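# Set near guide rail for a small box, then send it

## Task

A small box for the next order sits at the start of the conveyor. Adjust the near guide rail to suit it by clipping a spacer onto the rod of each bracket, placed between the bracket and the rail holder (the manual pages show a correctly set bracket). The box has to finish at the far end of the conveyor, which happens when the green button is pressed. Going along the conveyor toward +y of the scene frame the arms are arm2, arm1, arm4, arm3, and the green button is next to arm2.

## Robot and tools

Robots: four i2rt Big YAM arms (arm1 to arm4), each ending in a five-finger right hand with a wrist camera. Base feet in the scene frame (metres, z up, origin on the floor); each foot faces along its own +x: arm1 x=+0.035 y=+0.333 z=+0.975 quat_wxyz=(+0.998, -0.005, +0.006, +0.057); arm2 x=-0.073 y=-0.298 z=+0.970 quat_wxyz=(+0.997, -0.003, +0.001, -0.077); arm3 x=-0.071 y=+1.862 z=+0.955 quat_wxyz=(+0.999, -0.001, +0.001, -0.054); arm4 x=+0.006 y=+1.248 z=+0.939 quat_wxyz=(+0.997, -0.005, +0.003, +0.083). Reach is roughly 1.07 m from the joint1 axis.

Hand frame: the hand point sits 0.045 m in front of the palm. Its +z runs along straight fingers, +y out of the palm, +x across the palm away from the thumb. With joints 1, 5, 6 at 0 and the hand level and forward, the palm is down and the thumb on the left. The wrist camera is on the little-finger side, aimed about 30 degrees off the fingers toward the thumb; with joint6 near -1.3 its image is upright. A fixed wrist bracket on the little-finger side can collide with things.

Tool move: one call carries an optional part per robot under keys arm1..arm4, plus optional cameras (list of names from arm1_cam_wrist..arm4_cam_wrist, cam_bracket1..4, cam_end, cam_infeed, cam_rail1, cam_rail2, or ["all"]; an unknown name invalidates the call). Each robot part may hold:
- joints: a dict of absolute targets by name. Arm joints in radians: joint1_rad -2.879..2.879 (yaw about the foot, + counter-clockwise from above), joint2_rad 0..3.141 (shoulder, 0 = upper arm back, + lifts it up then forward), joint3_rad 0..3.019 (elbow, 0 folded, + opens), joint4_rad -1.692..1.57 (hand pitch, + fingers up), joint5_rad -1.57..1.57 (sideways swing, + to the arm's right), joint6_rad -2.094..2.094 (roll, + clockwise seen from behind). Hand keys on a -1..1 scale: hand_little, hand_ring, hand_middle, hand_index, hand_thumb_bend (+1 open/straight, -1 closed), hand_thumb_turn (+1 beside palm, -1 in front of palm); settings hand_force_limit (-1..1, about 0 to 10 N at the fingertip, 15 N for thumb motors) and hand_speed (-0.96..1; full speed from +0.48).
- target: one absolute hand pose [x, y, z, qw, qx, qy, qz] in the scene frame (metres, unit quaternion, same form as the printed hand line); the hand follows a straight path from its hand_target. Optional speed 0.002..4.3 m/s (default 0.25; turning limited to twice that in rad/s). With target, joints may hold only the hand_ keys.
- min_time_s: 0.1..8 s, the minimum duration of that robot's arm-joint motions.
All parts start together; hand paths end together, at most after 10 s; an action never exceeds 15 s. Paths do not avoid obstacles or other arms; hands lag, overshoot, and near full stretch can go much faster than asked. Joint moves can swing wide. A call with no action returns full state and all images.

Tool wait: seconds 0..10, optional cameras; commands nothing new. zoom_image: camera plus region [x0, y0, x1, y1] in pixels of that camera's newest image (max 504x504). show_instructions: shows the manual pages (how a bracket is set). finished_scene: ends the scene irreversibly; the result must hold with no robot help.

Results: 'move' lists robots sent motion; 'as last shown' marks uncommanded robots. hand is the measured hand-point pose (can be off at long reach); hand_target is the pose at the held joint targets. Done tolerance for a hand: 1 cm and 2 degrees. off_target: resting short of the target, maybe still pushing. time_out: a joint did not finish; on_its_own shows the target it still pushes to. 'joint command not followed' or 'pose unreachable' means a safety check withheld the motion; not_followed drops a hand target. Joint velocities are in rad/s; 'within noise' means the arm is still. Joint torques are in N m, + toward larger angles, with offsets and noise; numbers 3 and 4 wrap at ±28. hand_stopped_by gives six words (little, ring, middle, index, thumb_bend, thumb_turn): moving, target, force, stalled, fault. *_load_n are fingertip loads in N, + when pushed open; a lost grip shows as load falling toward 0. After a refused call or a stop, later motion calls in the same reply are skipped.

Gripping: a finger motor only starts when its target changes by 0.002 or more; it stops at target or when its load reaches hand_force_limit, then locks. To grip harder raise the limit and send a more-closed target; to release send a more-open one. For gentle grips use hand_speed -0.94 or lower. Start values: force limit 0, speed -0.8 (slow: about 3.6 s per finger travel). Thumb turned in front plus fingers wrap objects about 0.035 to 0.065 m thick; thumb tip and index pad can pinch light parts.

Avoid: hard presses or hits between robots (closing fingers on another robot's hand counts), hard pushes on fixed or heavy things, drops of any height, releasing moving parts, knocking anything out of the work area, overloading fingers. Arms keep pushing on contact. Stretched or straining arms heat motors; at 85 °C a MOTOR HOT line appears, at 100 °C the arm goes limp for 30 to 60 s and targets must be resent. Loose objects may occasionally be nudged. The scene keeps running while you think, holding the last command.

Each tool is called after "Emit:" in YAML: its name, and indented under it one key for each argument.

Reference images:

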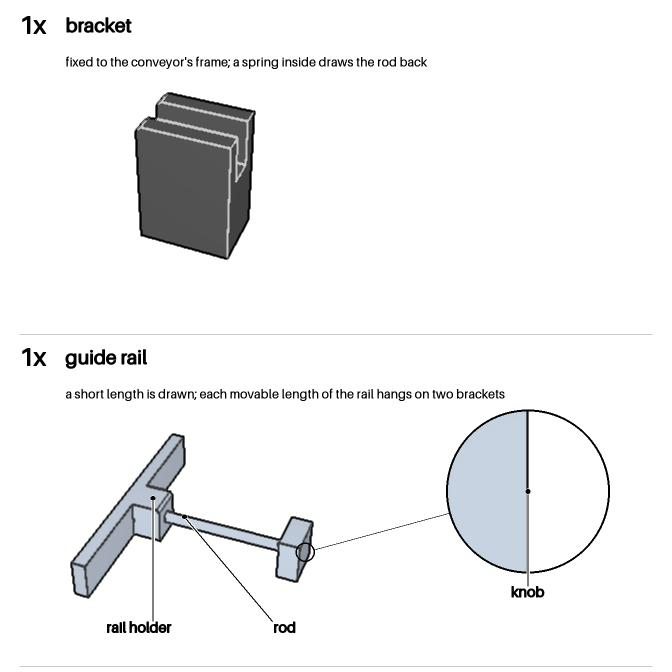

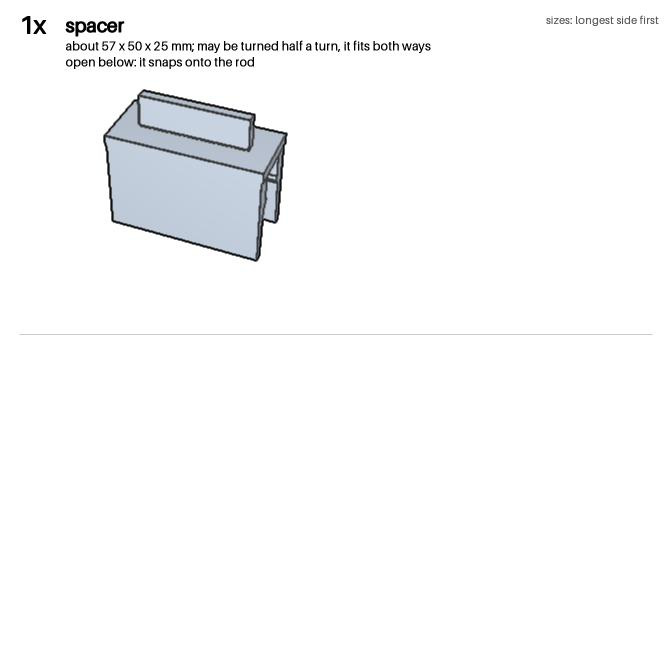

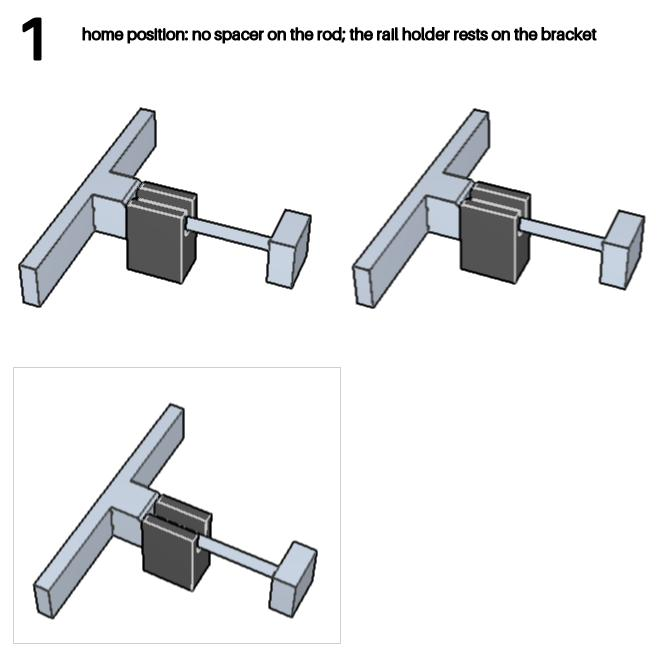

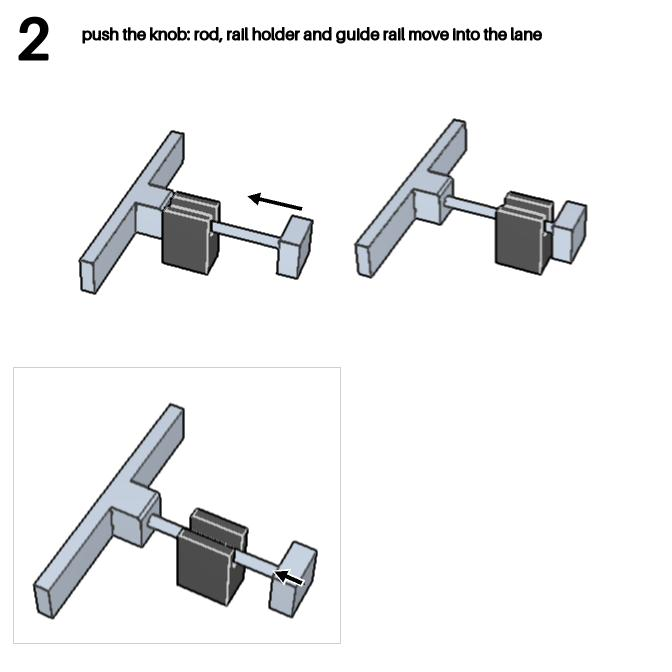

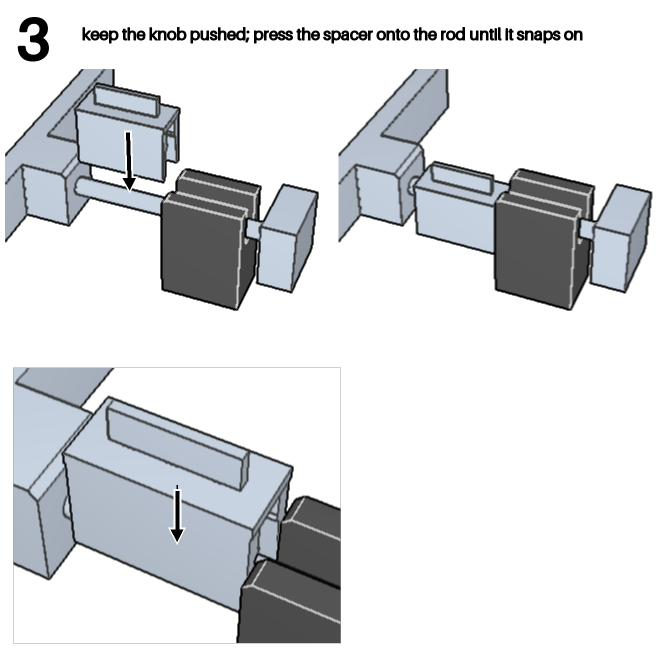

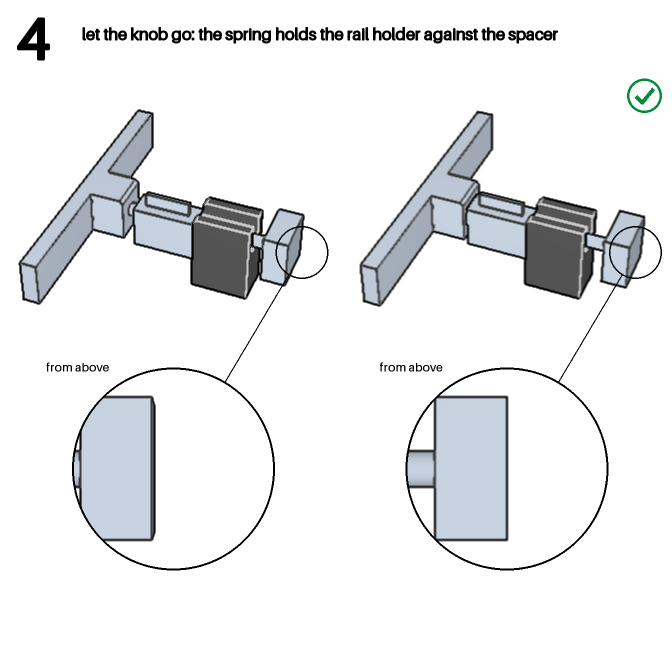

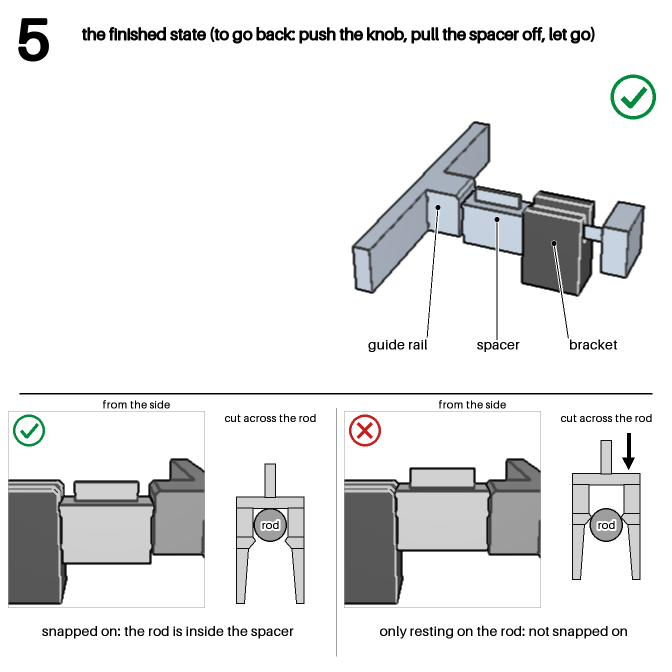

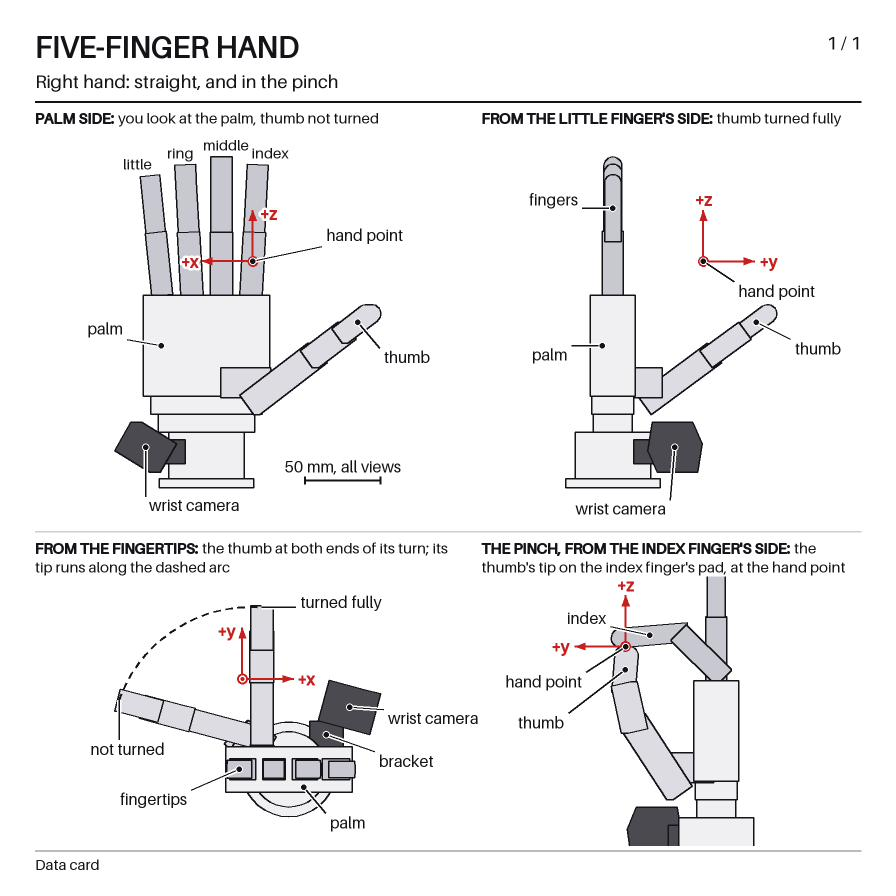

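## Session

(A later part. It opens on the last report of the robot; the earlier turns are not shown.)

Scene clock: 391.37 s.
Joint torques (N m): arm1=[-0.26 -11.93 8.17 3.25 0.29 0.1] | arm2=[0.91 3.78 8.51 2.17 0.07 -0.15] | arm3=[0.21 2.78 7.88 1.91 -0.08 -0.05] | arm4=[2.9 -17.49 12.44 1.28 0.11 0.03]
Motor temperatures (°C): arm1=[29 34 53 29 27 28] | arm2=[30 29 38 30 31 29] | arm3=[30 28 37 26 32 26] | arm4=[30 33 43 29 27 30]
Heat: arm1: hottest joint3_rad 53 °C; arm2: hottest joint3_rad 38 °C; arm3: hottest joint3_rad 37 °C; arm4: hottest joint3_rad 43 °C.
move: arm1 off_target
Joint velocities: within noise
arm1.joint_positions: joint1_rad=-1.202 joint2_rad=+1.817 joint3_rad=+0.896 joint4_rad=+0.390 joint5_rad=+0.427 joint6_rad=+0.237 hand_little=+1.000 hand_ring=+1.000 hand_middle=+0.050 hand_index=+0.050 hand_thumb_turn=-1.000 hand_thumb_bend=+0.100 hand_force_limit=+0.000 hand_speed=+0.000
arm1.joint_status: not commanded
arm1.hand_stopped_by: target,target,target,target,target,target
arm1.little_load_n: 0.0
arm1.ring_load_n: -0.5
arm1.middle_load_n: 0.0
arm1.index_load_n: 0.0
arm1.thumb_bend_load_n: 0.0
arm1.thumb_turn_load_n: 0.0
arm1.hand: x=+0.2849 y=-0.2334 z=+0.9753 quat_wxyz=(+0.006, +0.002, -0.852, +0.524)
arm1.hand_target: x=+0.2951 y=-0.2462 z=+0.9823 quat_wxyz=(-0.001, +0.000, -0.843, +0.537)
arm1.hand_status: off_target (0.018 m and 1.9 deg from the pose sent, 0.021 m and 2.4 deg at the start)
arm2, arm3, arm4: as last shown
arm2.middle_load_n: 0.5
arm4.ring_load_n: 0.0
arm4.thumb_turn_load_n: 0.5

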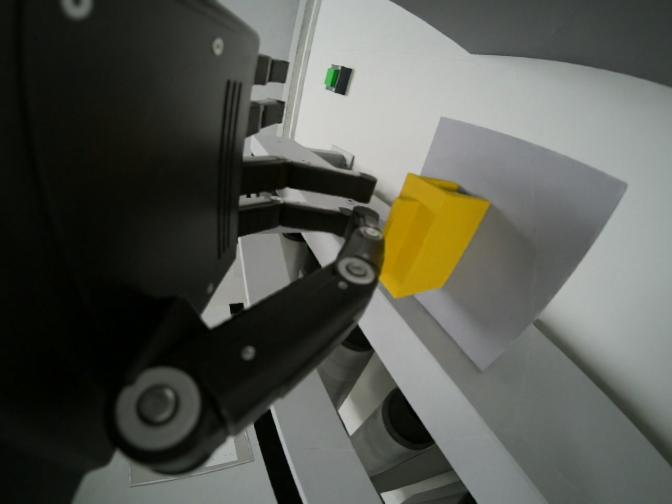

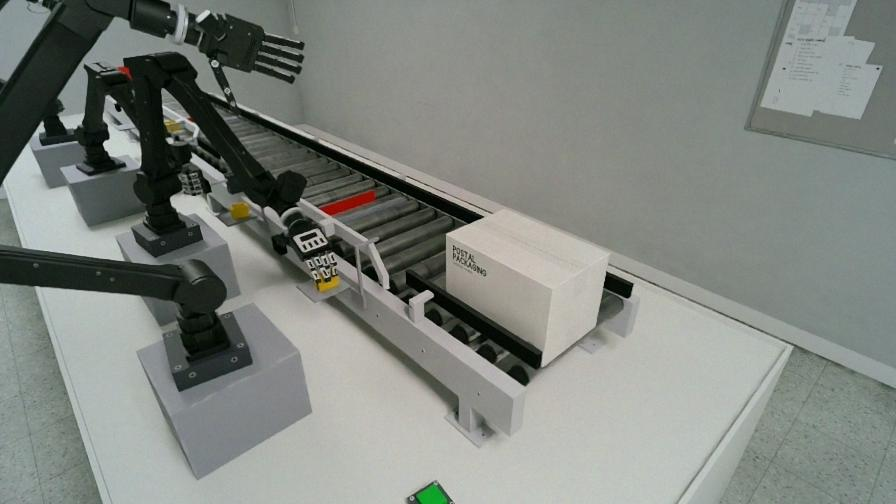

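Emit:
move:
  arm1: {"target": [0.302, -0.247, 0.968, 0, 0, 0.8434, -0.5373], "speed": 0.1}
  cameras: ["arm1_cam_wrist", "cam_infeed"]

Emit:
zoom_image:
  camera: "arm1_cam_wrist"
  region: [300, 130, 500, 290]

Emit:
zoom_image:
  camera: "cam_infeed"
  region: [280, 210, 380, 310]

Scene clock: 404.73 s.
Joint torques (N m): arm1=[0.5 -11.52 8.21 3.14 0.23 0.16] | arm2=[0.97 3.9 8.5 2.15 0.07 -0.15] | arm3=[0.26 2.84 7.88 1.91 -0.07 -0.05] | arm4=[2.84 -17.55 12.48 1.29 0.11 0.04]
Motor temperatures (°C): arm1=[29 34 51 29 27 28] | arm2=[30 29 38 30 31 29] | arm3=[30 28 38 26 32 26] | arm4=[30 33 44 29 27 30]
Heat: arm1: hottest joint3_rad 51 °C; arm2: hottest joint3_rad 38 °C; arm3: hottest joint3_rad 38 °C; arm4: hottest joint3_rad 44 °C.
move: arm1 off_target
Joint velocities: within noise
arm1.joint_positions: joint1_rad=-1.197 joint2_rad=+1.845 joint3_rad=+0.898 joint4_rad=+0.424 joint5_rad=+0.442 joint6_rad=+0.237 hand_little=+1.000 hand_ring=+1.000 hand_middle=+0.050 hand_index=+0.050 hand_thumb_turn=-1.000 hand_thumb_bend=+0.100 hand_force_limit=+0.000 hand_speed=+0.000
arm1.joint_status: not commanded
arm1.hand_stopped_by: target,target,target,target,target,target
arm1.little_load_n: 0.0
arm1.ring_load_n: 0.0
arm1.middle_load_n: 0.0
arm1.index_load_n: 0.0
arm1.thumb_bend_load_n: -0.5
arm1.thumb_turn_load_n: 0.0
arm1.hand: x=+0.2859 y=-0.2359 z=+0.9668 quat_wxyz=(+0.010, -0.001, -0.849, +0.528)
arm1.hand_target: x=+0.3013 y=-0.2462 z=+0.9686 quat_wxyz=(+0.000, +0.000, -0.843, +0.538)
arm1.hand_status: off_target (0.020 m and 1.6 deg from the pose sent, 0.023 m and 1.9 deg at the start)
arm2, arm3, arm4: as last shown
arm2.middle_load_n: 0.0
arm4.thumb_turn_load_n: 0.0

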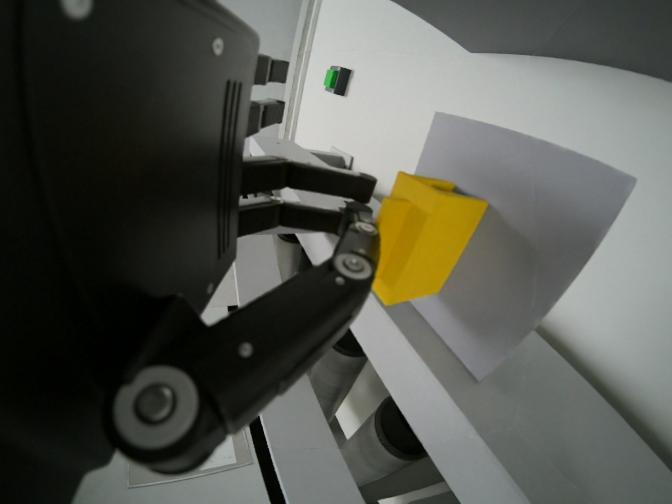

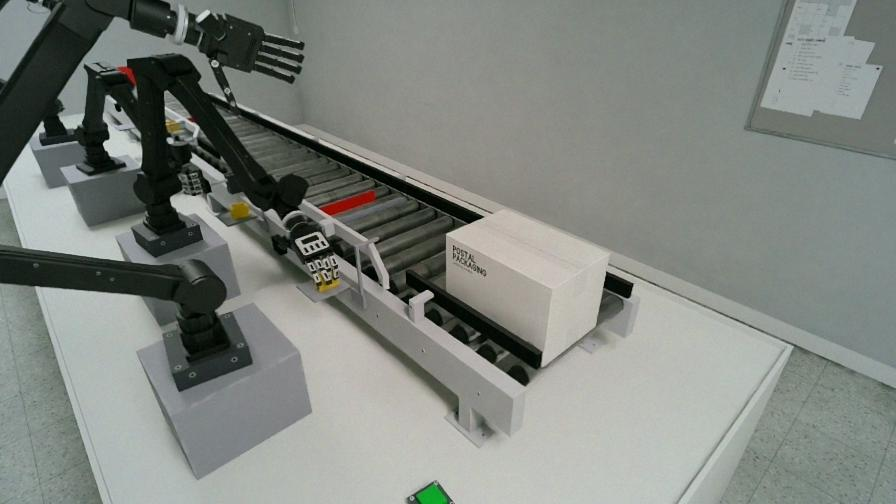

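Scaled by 2.520 from the camera's image (finer frame: 960x720).

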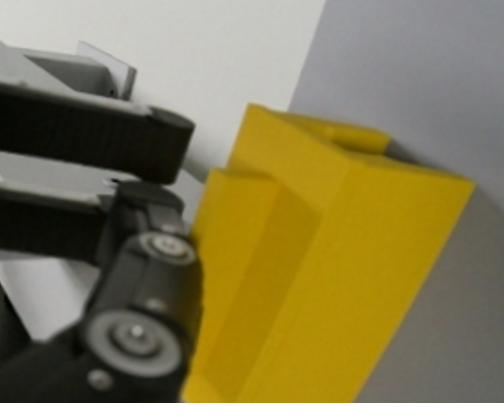

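Scaled by 5.040.

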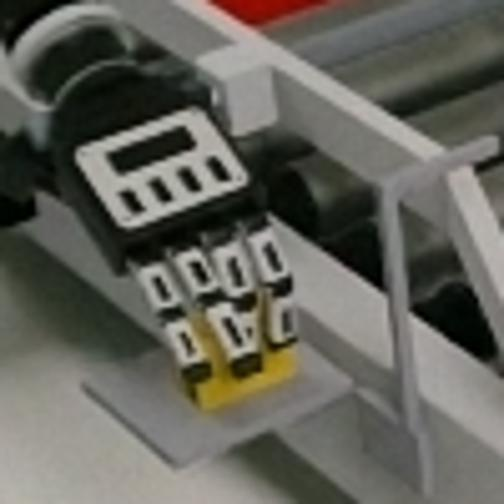

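Emit:
move:
  arm1: {"target": [0.302, -0.236, 0.986, 0, 0, 0.8434, -0.5373], "speed": 0.1}

Emit:
move:
  arm1: {"target": [0.302, -0.237, 0.970, 0, 0, 0.8434, -0.5373], "speed": 0.1}
  cameras: ["arm1_cam_wrist", "cam_infeed"]

Emit:
zoom_image:
  camera: "arm1_cam_wrist"
  region: [300, 130, 500, 290]

Scene clock: 418.93 s.
Joint torques (N m): arm1=[0.56 -14.33 6.91 1.39 0.24 0.25] | arm2=[0.97 3.84 8.49 2.18 0.07 -0.15] | arm3=[0.26 2.9 7.87 1.91 -0.08 -0.05] | arm4=[2.96 -17.55 12.44 1.26 0.11 0.03]
Motor temperatures (°C): arm1=[29 34 48 29 27 28] | arm2=[29 29 38 30 31 29] | arm3=[30 28 38 26 32 26] | arm4=[30 33 44 29 27 30]
Heat: arm1: hottest joint3_rad 48 °C; arm2: hottest joint3_rad 38 °C; arm3: hottest joint3_rad 38 °C; arm4: hottest joint3_rad 44 °C.
move: arm1 off_target
Joint velocities: within noise
arm1.joint_positions: joint1_rad=-1.185 joint2_rad=+1.832 joint3_rad=+0.898 joint4_rad=+0.420 joint5_rad=+0.448 joint6_rad=+0.237 hand_little=+1.000 hand_ring=+1.000 hand_middle=+0.050 hand_index=+0.050 hand_thumb_turn=-1.000 hand_thumb_bend=+0.100 hand_force_limit=+0.000 hand_speed=+0.000
arm1.joint_status: not commanded
arm1.hand_stopped_by: target,target,target,target,target,target
arm1.little_load_n: 0.0
arm1.ring_load_n: 0.0
arm1.middle_load_n: 0.0
arm1.index_load_n: 0.0
arm1.thumb_bend_load_n: 0.0
arm1.thumb_turn_load_n: 0.0
arm1.hand: x=+0.2922 y=-0.2338 z=+0.9732 quat_wxyz=(+0.007, +0.002, -0.847, +0.532)
arm1.hand_target: x=+0.3021 y=-0.2358 z=+0.9849 quat_wxyz=(+0.000, +0.001, -0.844, +0.537)
arm1.hand_status: off_target (0.016 m and 1.2 deg from the pose sent, 0.025 m and 1.6 deg at the start)
arm2, arm3, arm4: as last shown
pictures: none

Scene clock: 419.90 s.
Joint torques (N m): arm1=[0.09 -11.81 6.67 3.12 0.29 0.23] | arm2=[0.97 3.78 8.5 2.18 0.07 -0.15] | arm3=[0.21 2.84 7.87 1.91 -0.08 -0.05] | arm4=[2.96 -17.44 12.44 1.24 0.1 0.03]
Motor temperatures (°C): arm1=[29 34 48 29 27 28] | arm2=[29 29 38 30 31 29] | arm3=[30 28 38 26 32 26] | arm4=[30 33 44 29 27 30]
Heat: arm1: hottest joint3_rad 48 °C; arm2: hottest joint3_rad 38 °C; arm3: hottest joint3_rad 38 °C; arm4: hottest joint3_rad 44 °C.
move: arm1 off_target
Joint velocities: within noise
arm1.joint_positions: joint1_rad=-1.185 joint2_rad=+1.832 joint3_rad=+0.898 joint4_rad=+0.420 joint5_rad=+0.448 joint6_rad=+0.237 hand_little=+1.000 hand_ring=+1.000 hand_middle=+0.050 hand_index=+0.050 hand_thumb_turn=-1.000 hand_thumb_bend=+0.100 hand_force_limit=+0.000 hand_speed=+0.000
arm1.joint_status: not commanded
arm1.hand_stopped_by: target,target,target,target,target,target
arm1.little_load_n: 0.0
arm1.ring_load_n: 0.0
arm1.middle_load_n: 0.0
arm1.index_load_n: 0.0
arm1.thumb_bend_load_n: 0.0
arm1.thumb_turn_load_n: 0.5
arm1.hand: x=+0.2922 y=-0.2338 z=+0.9732 quat_wxyz=(+0.007, +0.002, -0.847, +0.532)
arm1.hand_target: x=+0.3018 y=-0.2366 z=+0.9700 quat_wxyz=(+0.000, +0.000, -0.844, +0.537)
arm1.hand_status: off_target (0.011 m and 1.2 deg from the pose sent, 0.011 m and 1.2 deg at the start)
arm2, arm3, arm4: as last shown
arm2.little_load_n: 0.5
arm3.index_load_n: -0.5

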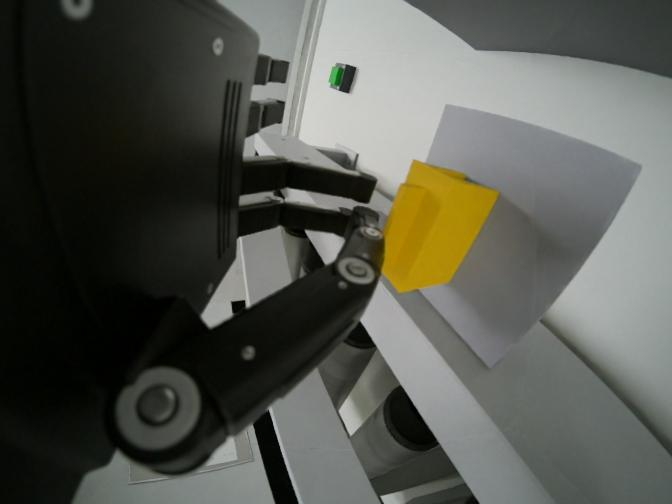

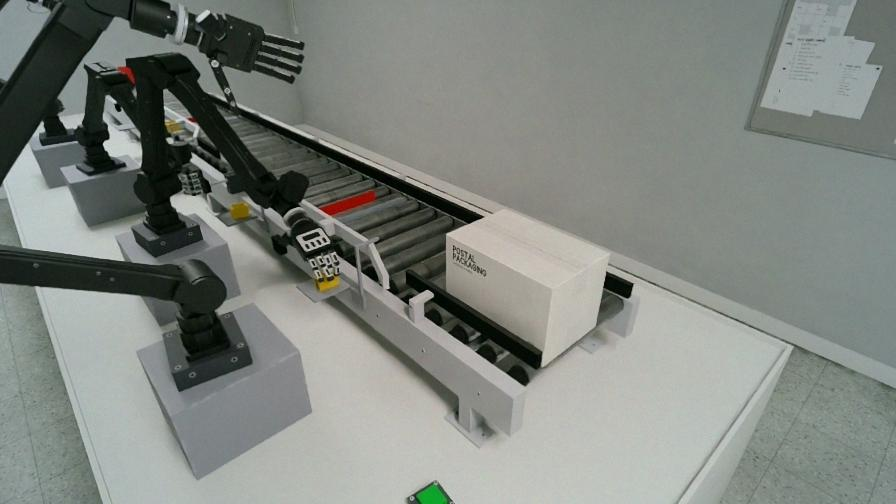

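Scaled by 2.520 from the camera's image (finer frame: 960x720).

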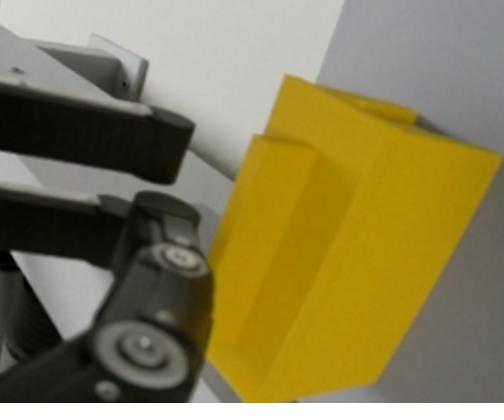

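Emit:
move:
  arm1: {"target": [0.302, -0.222, 1.025, 0, 0, 0.8434, -0.5373], "speed": 0.15}

Emit:
move:
  arm1: {"target": [0.302, -0.236, 0.972, 0, 0, 0.8434, -0.5373], "speed": 0.1}
  cameras: ["arm1_cam_wrist", "cam_infeed"]

Emit:
zoom_image:
  camera: "arm1_cam_wrist"
  region: [300, 130, 500, 290]

Scene clock: 424.60 s.
Joint torques (N m): arm1=[0.56 -11.52 6.91 1.35 0.28 0.24] | arm2=[0.91 3.78 8.49 2.15 0.07 -0.15] | arm3=[0.26 2.9 7.88 1.91 -0.08 -0.06] | arm4=[2.78 -17.49 12.46 1.25 0.11 0.03]
Motor temperatures (°C): arm1=[29 34 47 29 27 28] | arm2=[29 29 38 30 31 29] | arm3=[30 28 38 26 32 26] | arm4=[30 33 44 29 27 30]
Heat: arm1: hottest joint3_rad 47 °C; arm2: hottest joint3_rad 38 °C; arm3: hottest joint3_rad 38 °C; arm4: hottest joint3_rad 44 °C.
move: arm1 done
Joint velocities: within noise
arm1.joint_positions: joint1_rad=-1.173 joint2_rad=+1.702 joint3_rad=+0.898 joint4_rad=+0.318 joint5_rad=+0.461 joint6_rad=+0.244 hand_little=+1.000 hand_ring=+1.000 hand_middle=+0.050 hand_index=+0.050 hand_thumb_turn=-1.000 hand_thumb_bend=+0.100 hand_force_limit=+0.000 hand_speed=+0.000
arm1.joint_status: not commanded
arm1.hand_stopped_by: target,target,target,target,target,target
arm1.little_load_n: 0.0
arm1.ring_load_n: 0.0
arm1.middle_load_n: -0.5
arm1.index_load_n: 0.0
arm1.thumb_bend_load_n: 0.0
arm1.thumb_turn_load_n: 0.0
arm1.hand: x=+0.2962 y=-0.2277 z=+1.0301 quat_wxyz=(+0.001, -0.003, -0.839, +0.544)
arm1.hand_target: x=+0.3020 y=-0.2226 z=+1.0246 quat_wxyz=(+0.000, +0.000, -0.843, +0.537)
arm1.hand_status: done (0.010 m and 1.0 deg from the pose sent, 0.054 m and 1.2 deg at the start)
arm2, arm3: as last shown
arm2.little_load_n: 0.0
arm3.index_load_n: 0.0
arm4.joint_positions: joint1_rad=-1.422 joint2_rad=+2.262 joint3_rad=+1.406 joint4_rad=+0.898 joint5_rad=+0.369 joint6_rad=-1.567 hand_little=-0.950 hand_ring=-0.950 hand_middle=-0.950 hand_index=-0.950 hand_thumb_turn=-0.950 hand_thumb_bend=+1.000 hand_force_limit=+0.000 hand_speed=+0.000
arm4.joint_status: not commanded
arm4.hand_stopped_by: target,target,target,target,target,target
arm4.little_load_n: 0.0
arm4.ring_load_n: 0.0
arm4.middle_load_n: 0.0
arm4.index_load_n: 0.0
arm4.thumb_bend_load_n: 0.0
arm4.thumb_turn_load_n: 0.0
arm4.hand: x=+0.1343 y=+0.4485 z=+1.0168 quat_wxyz=(+0.522, +0.470, -0.504, +0.502)
arm4.hand_target: x=+0.1582 y=+0.4405 z=+1.0195 quat_wxyz=(+0.518, +0.468, -0.496, +0.516)
arm4.hand_status: not commanded
pictures: none

Scene clock: 425.80 s.
Joint torques (N m): arm1=[-0.44 -12.1 6.49 2.97 0.03 0.18] | arm2=[0.91 3.84 8.49 2.17 0.07 -0.15] | arm3=[0.26 2.84 7.88 1.91 -0.07 -0.05] | arm4=[2.84 -17.49 12.44 1.25 0.11 0.04]
Motor temperatures (°C): arm1=[29 34 47 29 27 28] | arm2=[29 29 39 30 31 29] | arm3=[30 28 38 26 32 26] | arm4=[30 33 44 29 27 30]
Heat: arm1: hottest joint3_rad 47 °C; arm2: hottest joint3_rad 39 °C; arm3: hottest joint3_rad 38 °C; arm4: hottest joint3_rad 44 °C.
move: arm1 done
Joint velocities: within noise
arm1.joint_positions: joint1_rad=-1.173 joint2_rad=+1.834 joint3_rad=+0.898 joint4_rad=+0.418 joint5_rad=+0.456 joint6_rad=+0.244 hand_little=+1.000 hand_ring=+1.000 hand_middle=+0.050 hand_index=+0.050 hand_thumb_turn=-1.000 hand_thumb_bend=+0.100 hand_force_limit=+0.000 hand_speed=+0.000
arm1.joint_status: not commanded
arm1.hand_stopped_by: target,target,target,target,target,target
arm1.little_load_n: 0.0
arm1.ring_load_n: 0.0
arm1.middle_load_n: -0.5
arm1.index_load_n: 0.0
arm1.thumb_bend_load_n: 0.0
arm1.thumb_turn_load_n: 0.0
arm1.hand: x=+0.2979 y=-0.2308 z=+0.9722 quat_wxyz=(+0.006, +0.003, -0.847, +0.532)
arm1.hand_target: x=+0.3016 y=-0.2352 z=+0.9726 quat_wxyz=(+0.000, +0.000, -0.843, +0.537)
arm1.hand_status: done (0.007 m and 1.1 deg from the pose sent, 0.059 m and 1.0 deg at the start)
arm2, arm3, arm4: as last shown
arm4.thumb_turn_load_n: 0.5

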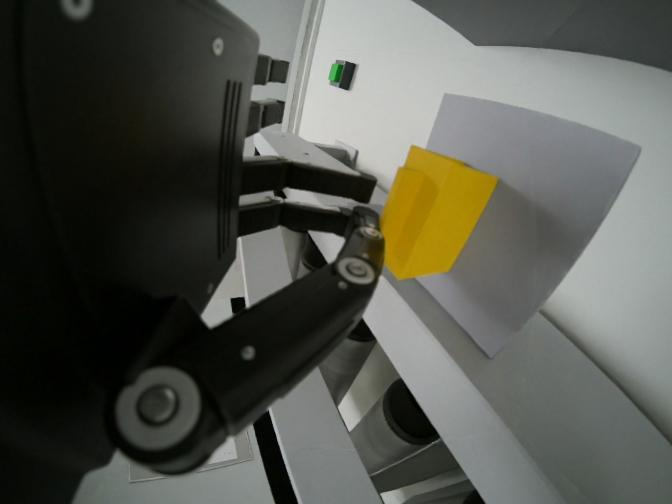

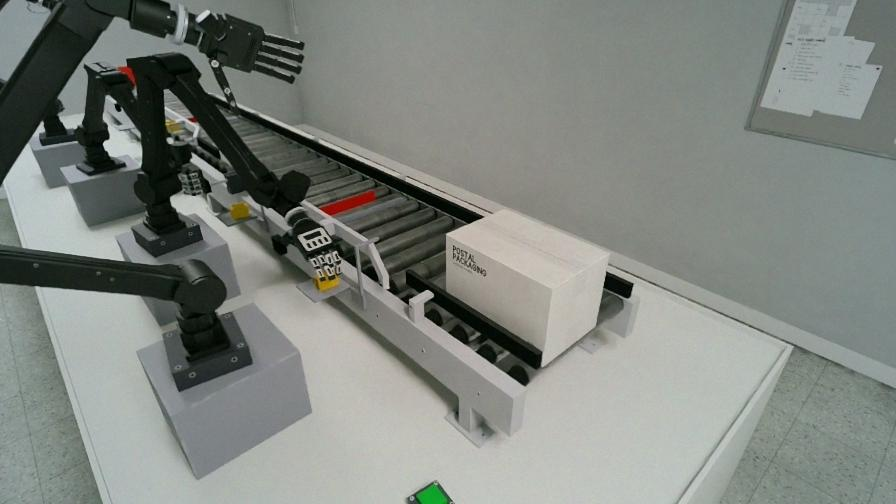

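Scaled by 2.520 from the camera's image (finer frame: 960x720).

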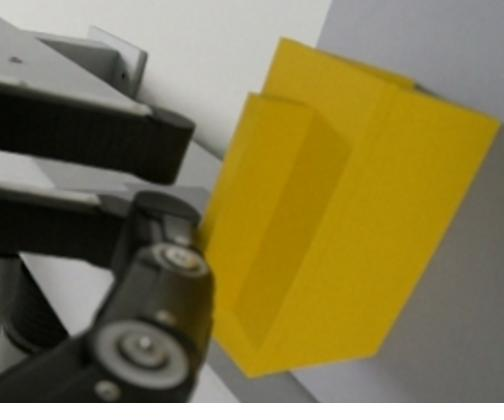

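Emit:
move:
  arm1: {"target": [0.285, -0.212, 1.022, 0, 0, 0.8434, -0.5373], "speed": 0.15}

Emit:
move:
  arm1: {"target": [0.293, -0.2285, 0.966, 0, 0, 0.8434, -0.5373], "speed": 0.1}
  cameras: ["arm1_cam_wrist", "cam_infeed"]

Emit:
zoom_image:
  camera: "arm1_cam_wrist"
  region: [300, 130, 500, 290]

Scene clock: 440.40 s.
Joint torques (N m): arm1=[-1.26 -11.69 6.17 1.32 0.01 0.15] | arm2=[0.97 3.84 8.51 2.15 0.07 -0.14] | arm3=[0.26 2.84 7.87 1.91 -0.08 -0.05] | arm4=[2.78 -17.55 12.44 1.26 0.11 0.03]
Motor temperatures (°C): arm1=[29 35 45 29 27 28] | arm2=[29 29 39 30 31 29] | arm3=[30 28 38 26 32 26] | arm4=[30 34 44 29 27 30]
Heat: arm1: hottest joint3_rad 45 °C; arm2: hottest joint3_rad 39 °C; arm3: hottest joint3_rad 38 °C; arm4: hottest joint3_rad 44 °C.
move: arm1 off_target
Joint velocities: within noise
arm1.joint_positions: joint1_rad=-1.173 joint2_rad=+1.673 joint3_rad=+0.853 joint4_rad=+0.349 joint5_rad=+0.448 joint6_rad=+0.244 hand_little=+1.000 hand_ring=+1.000 hand_middle=+0.050 hand_index=+0.050 hand_thumb_turn=-1.000 hand_thumb_bend=+0.100 hand_force_limit=+0.000 hand_speed=+0.000
arm1.joint_status: not commanded
arm1.hand_stopped_by: target,target,target,target,target,target
arm1.little_load_n: 0.0
arm1.ring_load_n: 0.0
arm1.middle_load_n: 0.0
arm1.index_load_n: 0.0
arm1.thumb_bend_load_n: 0.0
arm1.thumb_turn_load_n: 0.0
arm1.hand: x=+0.2925 y=-0.2162 z=+1.0323 quat_wxyz=(-0.007, -0.001, -0.836, +0.548)
arm1.hand_target: x=+0.2853 y=-0.2126 z=+1.0225 quat_wxyz=(+0.000, +0.000, -0.843, +0.538)
arm1.hand_status: off_target (0.013 m and 1.7 deg from the pose sent, 0.055 m and 1.1 deg at the start)
arm2, arm3, arm4: as last shown
pictures: none

Scene clock: 441.63 s.
Joint torques (N m): arm1=[-1.44 -12.16 6.78 3.08 0 0.08] | arm2=[1.03 3.78 8.5 2.17 0.07 -0.15] | arm3=[0.21 2.78 7.87 1.91 -0.08 -0.05] | arm4=[2.78 -17.49 12.44 1.26 0.11 0.04]
Motor temperatures (°C): arm1=[29 35 45 29 27 28] | arm2=[29 29 39 30 31 29] | arm3=[30 28 38 26 32 26] | arm4=[30 34 44 29 27 30]
Heat: arm1: hottest joint3_rad 45 °C; arm2: hottest joint3_rad 39 °C; arm3: hottest joint3_rad 38 °C; arm4: hottest joint3_rad 44 °C.
move: arm1 off_target
Joint velocities: within noise
arm1.joint_positions: joint1_rad=-1.173 joint2_rad=+1.831 joint3_rad=+0.853 joint4_rad=+0.450 joint5_rad=+0.448 joint6_rad=+0.244 hand_little=+1.000 hand_ring=+1.000 hand_middle=+0.050 hand_index=+0.050 hand_thumb_turn=-1.000 hand_thumb_bend=+0.100 hand_force_limit=+0.000 hand_speed=+0.000
arm1.joint_status: not commanded
arm1.hand_stopped_by: target,target,target,target,target,target
arm1.little_load_n: 0.0
arm1.ring_load_n: 0.0
arm1.middle_load_n: 0.0
arm1.index_load_n: 0.0
arm1.thumb_bend_load_n: 0.0
arm1.thumb_turn_load_n: 0.0
arm1.hand: x=+0.2916 y=-0.2168 z=+0.9615 quat_wxyz=(+0.005, +0.006, -0.850, +0.527)
arm1.hand_target: x=+0.2924 y=-0.2272 z=+0.9659 quat_wxyz=(+0.000, +0.000, -0.844, +0.537)
arm1.hand_status: off_target (0.013 m and 1.6 deg from the pose sent, 0.067 m and 1.7 deg at the start)
arm2.joint_positions: joint1_rad=+0.146 joint2_rad=+0.560 joint3_rad=+1.336 joint4_rad=-1.211 joint5_rad=+0.058 joint6_rad=-1.149 hand_little=+1.000 hand_ring=+1.000 hand_middle=+1.000 hand_index=+1.000 hand_thumb_turn=+1.000 hand_thumb_bend=+1.000 hand_force_limit=+0.000 hand_speed=-0.800
arm2.joint_status: not commanded
arm2.hand_stopped_by: target,target,target,target,target,target
arm2.little_load_n: 0.0
arm2.ring_load_n: 0.0
arm2.middle_load_n: 0.0
arm2.index_load_n: 0.0
arm2.thumb_bend_load_n: 0.0
arm2.thumb_turn_load_n: 0.0
arm2.hand: x=+0.1562 y=-0.3514 z=+1.4671 quat_wxyz=(-0.084, +0.821, -0.194, +0.530)
arm2.hand_target: x=+0.1552 y=-0.3513 z=+1.4789 quat_wxyz=(-0.086, +0.814, -0.192, +0.541)
arm2.hand_status: not commanded
arm3.joint_positions: joint1_rad=-0.183 joint2_rad=+0.625 joint3_rad=+1.366 joint4_rad=-1.295 joint5_rad=-0.032 joint6_rad=-1.281 hand_little=+1.000 hand_ring=+1.000 hand_middle=+1.000 hand_index=+1.000 hand_thumb_turn=+1.000 hand_thumb_bend=+1.000 hand_force_limit=+0.000 hand_speed=-0.800
arm3.joint_status: not commanded
arm3.hand_stopped_by: target,target,target,target,target,target
arm3.little_load_n: 0.0
arm3.ring_load_n: 0.0
arm3.middle_load_n: 0.0
arm3.index_load_n: 0.0
arm3.thumb_bend_load_n: 0.0
arm3.thumb_turn_load_n: 0.0
arm3.hand: x=+0.1496 y=+1.7528 z=+1.4379 quat_wxyz=(-0.013, +0.840, -0.242, +0.485)
arm3.hand_target: x=+0.1488 y=+1.7531 z=+1.4458 quat_wxyz=(-0.013, +0.836, -0.241, +0.494)
arm3.hand_status: not commanded
arm4: as last shown
arm4.thumb_turn_load_n: 0.0

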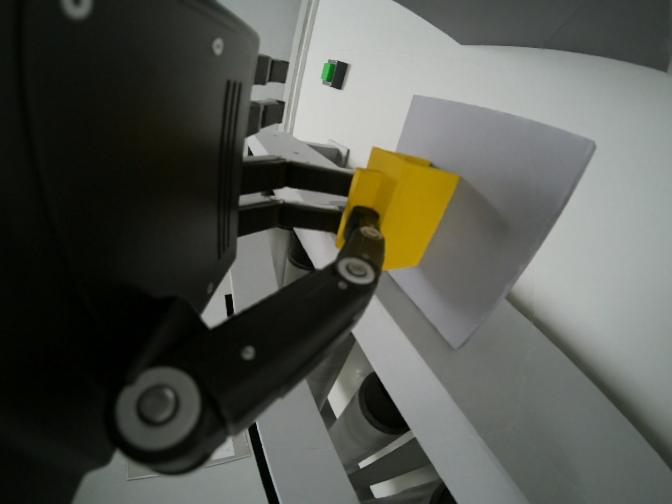

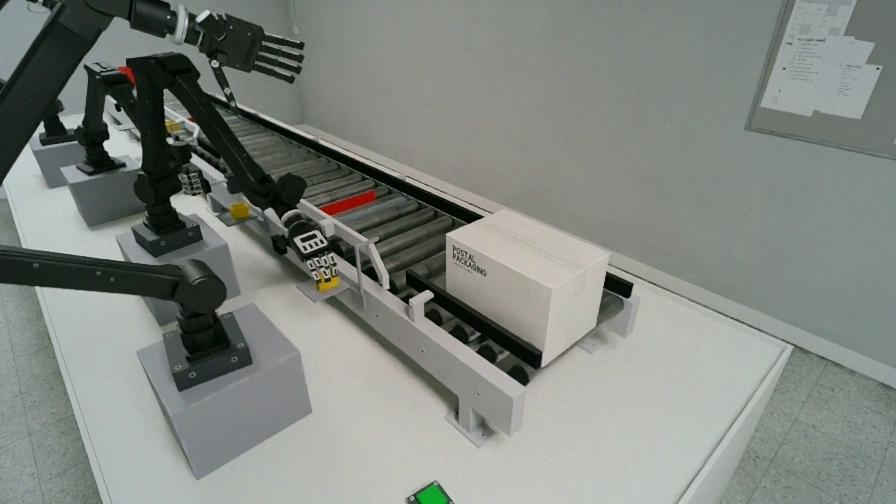

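Scaled by 2.520 from the camera's image (finer frame: 960x720).

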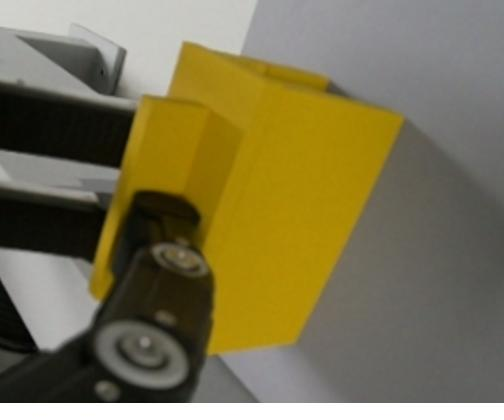

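Emit:
move:
  arm1: {"joints": {"hand_index": -0.5, "hand_middle": -0.5, "hand_speed": -0.9, "hand_force_limit": -0.4}}
  cameras: ["arm1_cam_wrist"]

Emit:
zoom_image:
  camera: "arm1_cam_wrist"
  region: [300, 130, 500, 290]

Scene clock: 447.30 s.
Joint torques (N m): arm1=[-1.38 -11.81 6.76 3 0.03 0.09] | arm2=[0.97 3.9 8.51 2.17 0.07 -0.15] | arm3=[0.21 2.84 7.88 1.91 -0.08 -0.05] | arm4=[2.84 -17.55 12.46 1.26 0.11 0.04]
Motor temperatures (°C): arm1=[29 35 45 29 27 28] | arm2=[29 29 39 30 31 29] | arm3=[30 28 38 26 32 26] | arm4=[30 34 44 29 27 30]
Heat: arm1: hottest joint3_rad 45 °C; arm2: hottest joint3_rad 39 °C; arm3: hottest joint3_rad 38 °C; arm4: hottest joint3_rad 44 °C.
move: arm1 off_target
Joint velocities: within noise
arm1.joint_positions: joint1_rad=-1.173 joint2_rad=+1.831 joint3_rad=+0.853 joint4_rad=+0.453 joint5_rad=+0.448 joint6_rad=+0.244 hand_little=+1.000 hand_ring=+1.000 hand_middle=-0.004 hand_index=-0.023 hand_thumb_turn=-1.000 hand_thumb_bend=+0.100 hand_force_limit=-0.400 hand_speed=-0.900
arm1.joint_status: hand_middle off_target (ended at -0.004, target -0.500); hand_index off_target (ended at -0.023, target -0.500); the others done
arm1.hand_stopped_by: target,target,force,force,target,target
arm1.little_load_n: 0.0
arm1.ring_load_n: 0.0
arm1.middle_load_n: 2.5
arm1.index_load_n: 2.5
arm1.thumb_bend_load_n: 1.0
arm1.thumb_turn_load_n: 0.0
arm1.hand: x=+0.2919 y=-0.2173 z=+0.9621 quat_wxyz=(+0.004, +0.005, -0.849, +0.528)
arm1.hand_target: x=+0.2924 y=-0.2272 z=+0.9660 quat_wxyz=(+0.000, +0.000, -0.844, +0.537)
arm1.hand_status: not commanded
arm2, arm3, arm4: as last shown
arm2.ring_load_n: -0.5
arm2.thumb_bend_load_n: -0.5
arm3.index_load_n: 0.5

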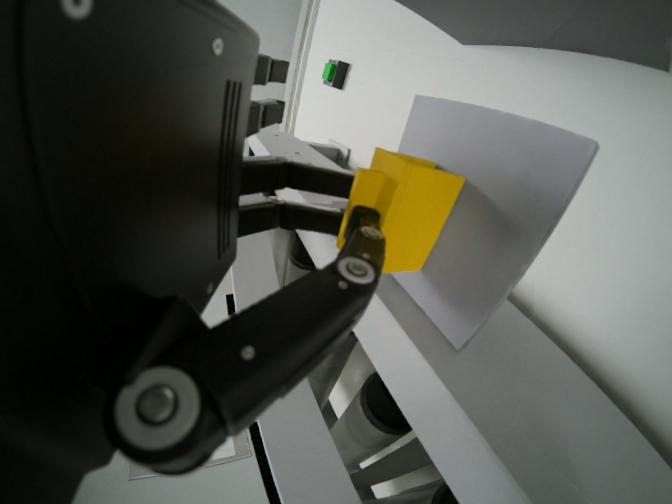

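Scaled by 2.520 from the camera's image (finer frame: 960x720).

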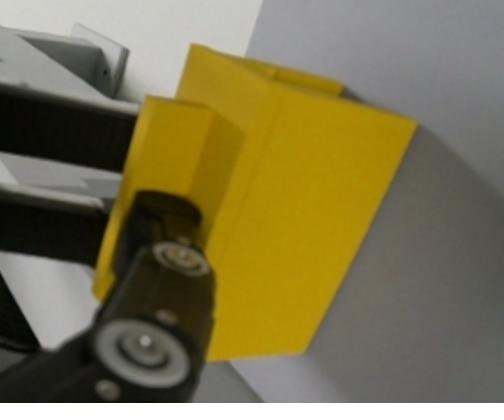

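Emit:
move:
  arm1: {"joints": {"hand_index": -0.55, "hand_middle": -0.55, "hand_speed": -0.9, "hand_force_limit": 0.0}}
  cameras: ["arm1_cam_wrist"]

Emit:
zoom_image:
  camera: "arm1_cam_wrist"
  region: [300, 130, 500, 290]

Scene clock: 453.17 s.
Joint torques (N m): arm1=[-1.38 -11.99 6.87 2.5 0.02 0.11] | arm2=[0.97 3.84 8.53 2.15 0.07 -0.15] | arm3=[0.26 2.84 7.88 1.91 -0.08 -0.05] | arm4=[2.84 -17.44 12.46 1.26 0.11 0.04]
Motor temperatures (°C): arm1=[29 35 44 29 27 28] | arm2=[29 29 39 30 31 29] | arm3=[30 28 38 26 32 26] | arm4=[30 34 44 29 27 30]
Heat: arm1: hottest joint3_rad 44 °C; arm2: hottest joint3_rad 39 °C; arm3: hottest joint3_rad 38 °C; arm4: hottest joint3_rad 44 °C.
move: arm1 off_target
Joint velocities: within noise
arm1.joint_positions: joint1_rad=-1.173 joint2_rad=+1.829 joint3_rad=+0.855 joint4_rad=+0.460 joint5_rad=+0.448 joint6_rad=+0.244 hand_little=+1.000 hand_ring=+1.000 hand_middle=-0.021 hand_index=-0.206 hand_thumb_turn=-1.000 hand_thumb_bend=+0.100 hand_force_limit=+0.000 hand_speed=-0.900
arm1.joint_status: hand_middle off_target (ended at -0.021, target -0.550); hand_index off_target (ended at -0.206, target -0.550); the others done
arm1.hand_stopped_by: target,target,force,force,target,target
arm1.little_load_n: 0.0
arm1.ring_load_n: 0.0
arm1.middle_load_n: 0.0
arm1.index_load_n: 6.0
arm1.thumb_bend_load_n: 0.5
arm1.thumb_turn_load_n: -0.5
arm1.hand: x=+0.2929 y=-0.2190 z=+0.9649 quat_wxyz=(+0.002, +0.004, -0.847, +0.532)
arm1.hand_target: x=+0.2929 y=-0.2280 z=+0.9675 quat_wxyz=(+0.000, +0.000, -0.843, +0.538)
arm1.hand_status: not commanded
arm2, arm3, arm4: as last shown
arm2.ring_load_n: 0.0
arm2.thumb_bend_load_n: 0.0
arm3.index_load_n: 0.0

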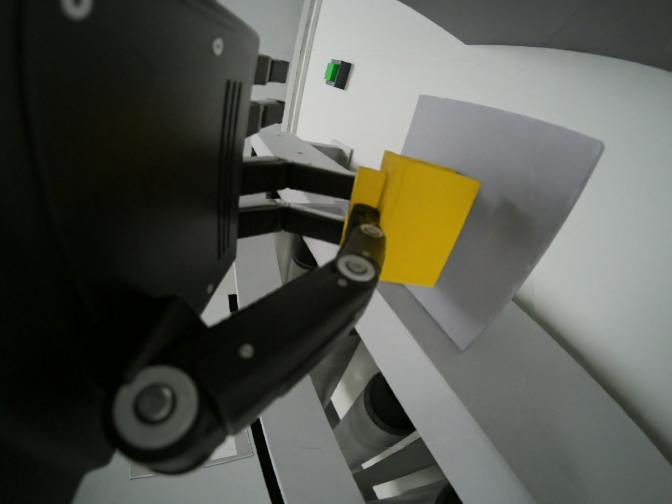

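Scaled by 2.520 from the camera's image (finer frame: 960x720).

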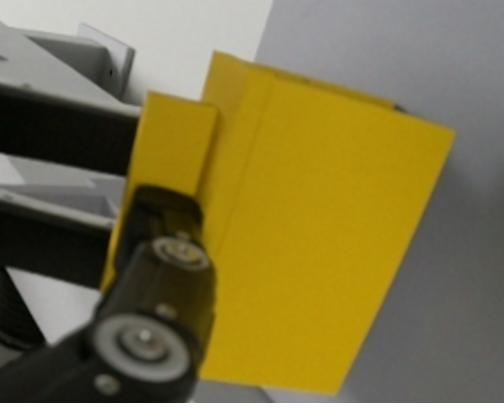

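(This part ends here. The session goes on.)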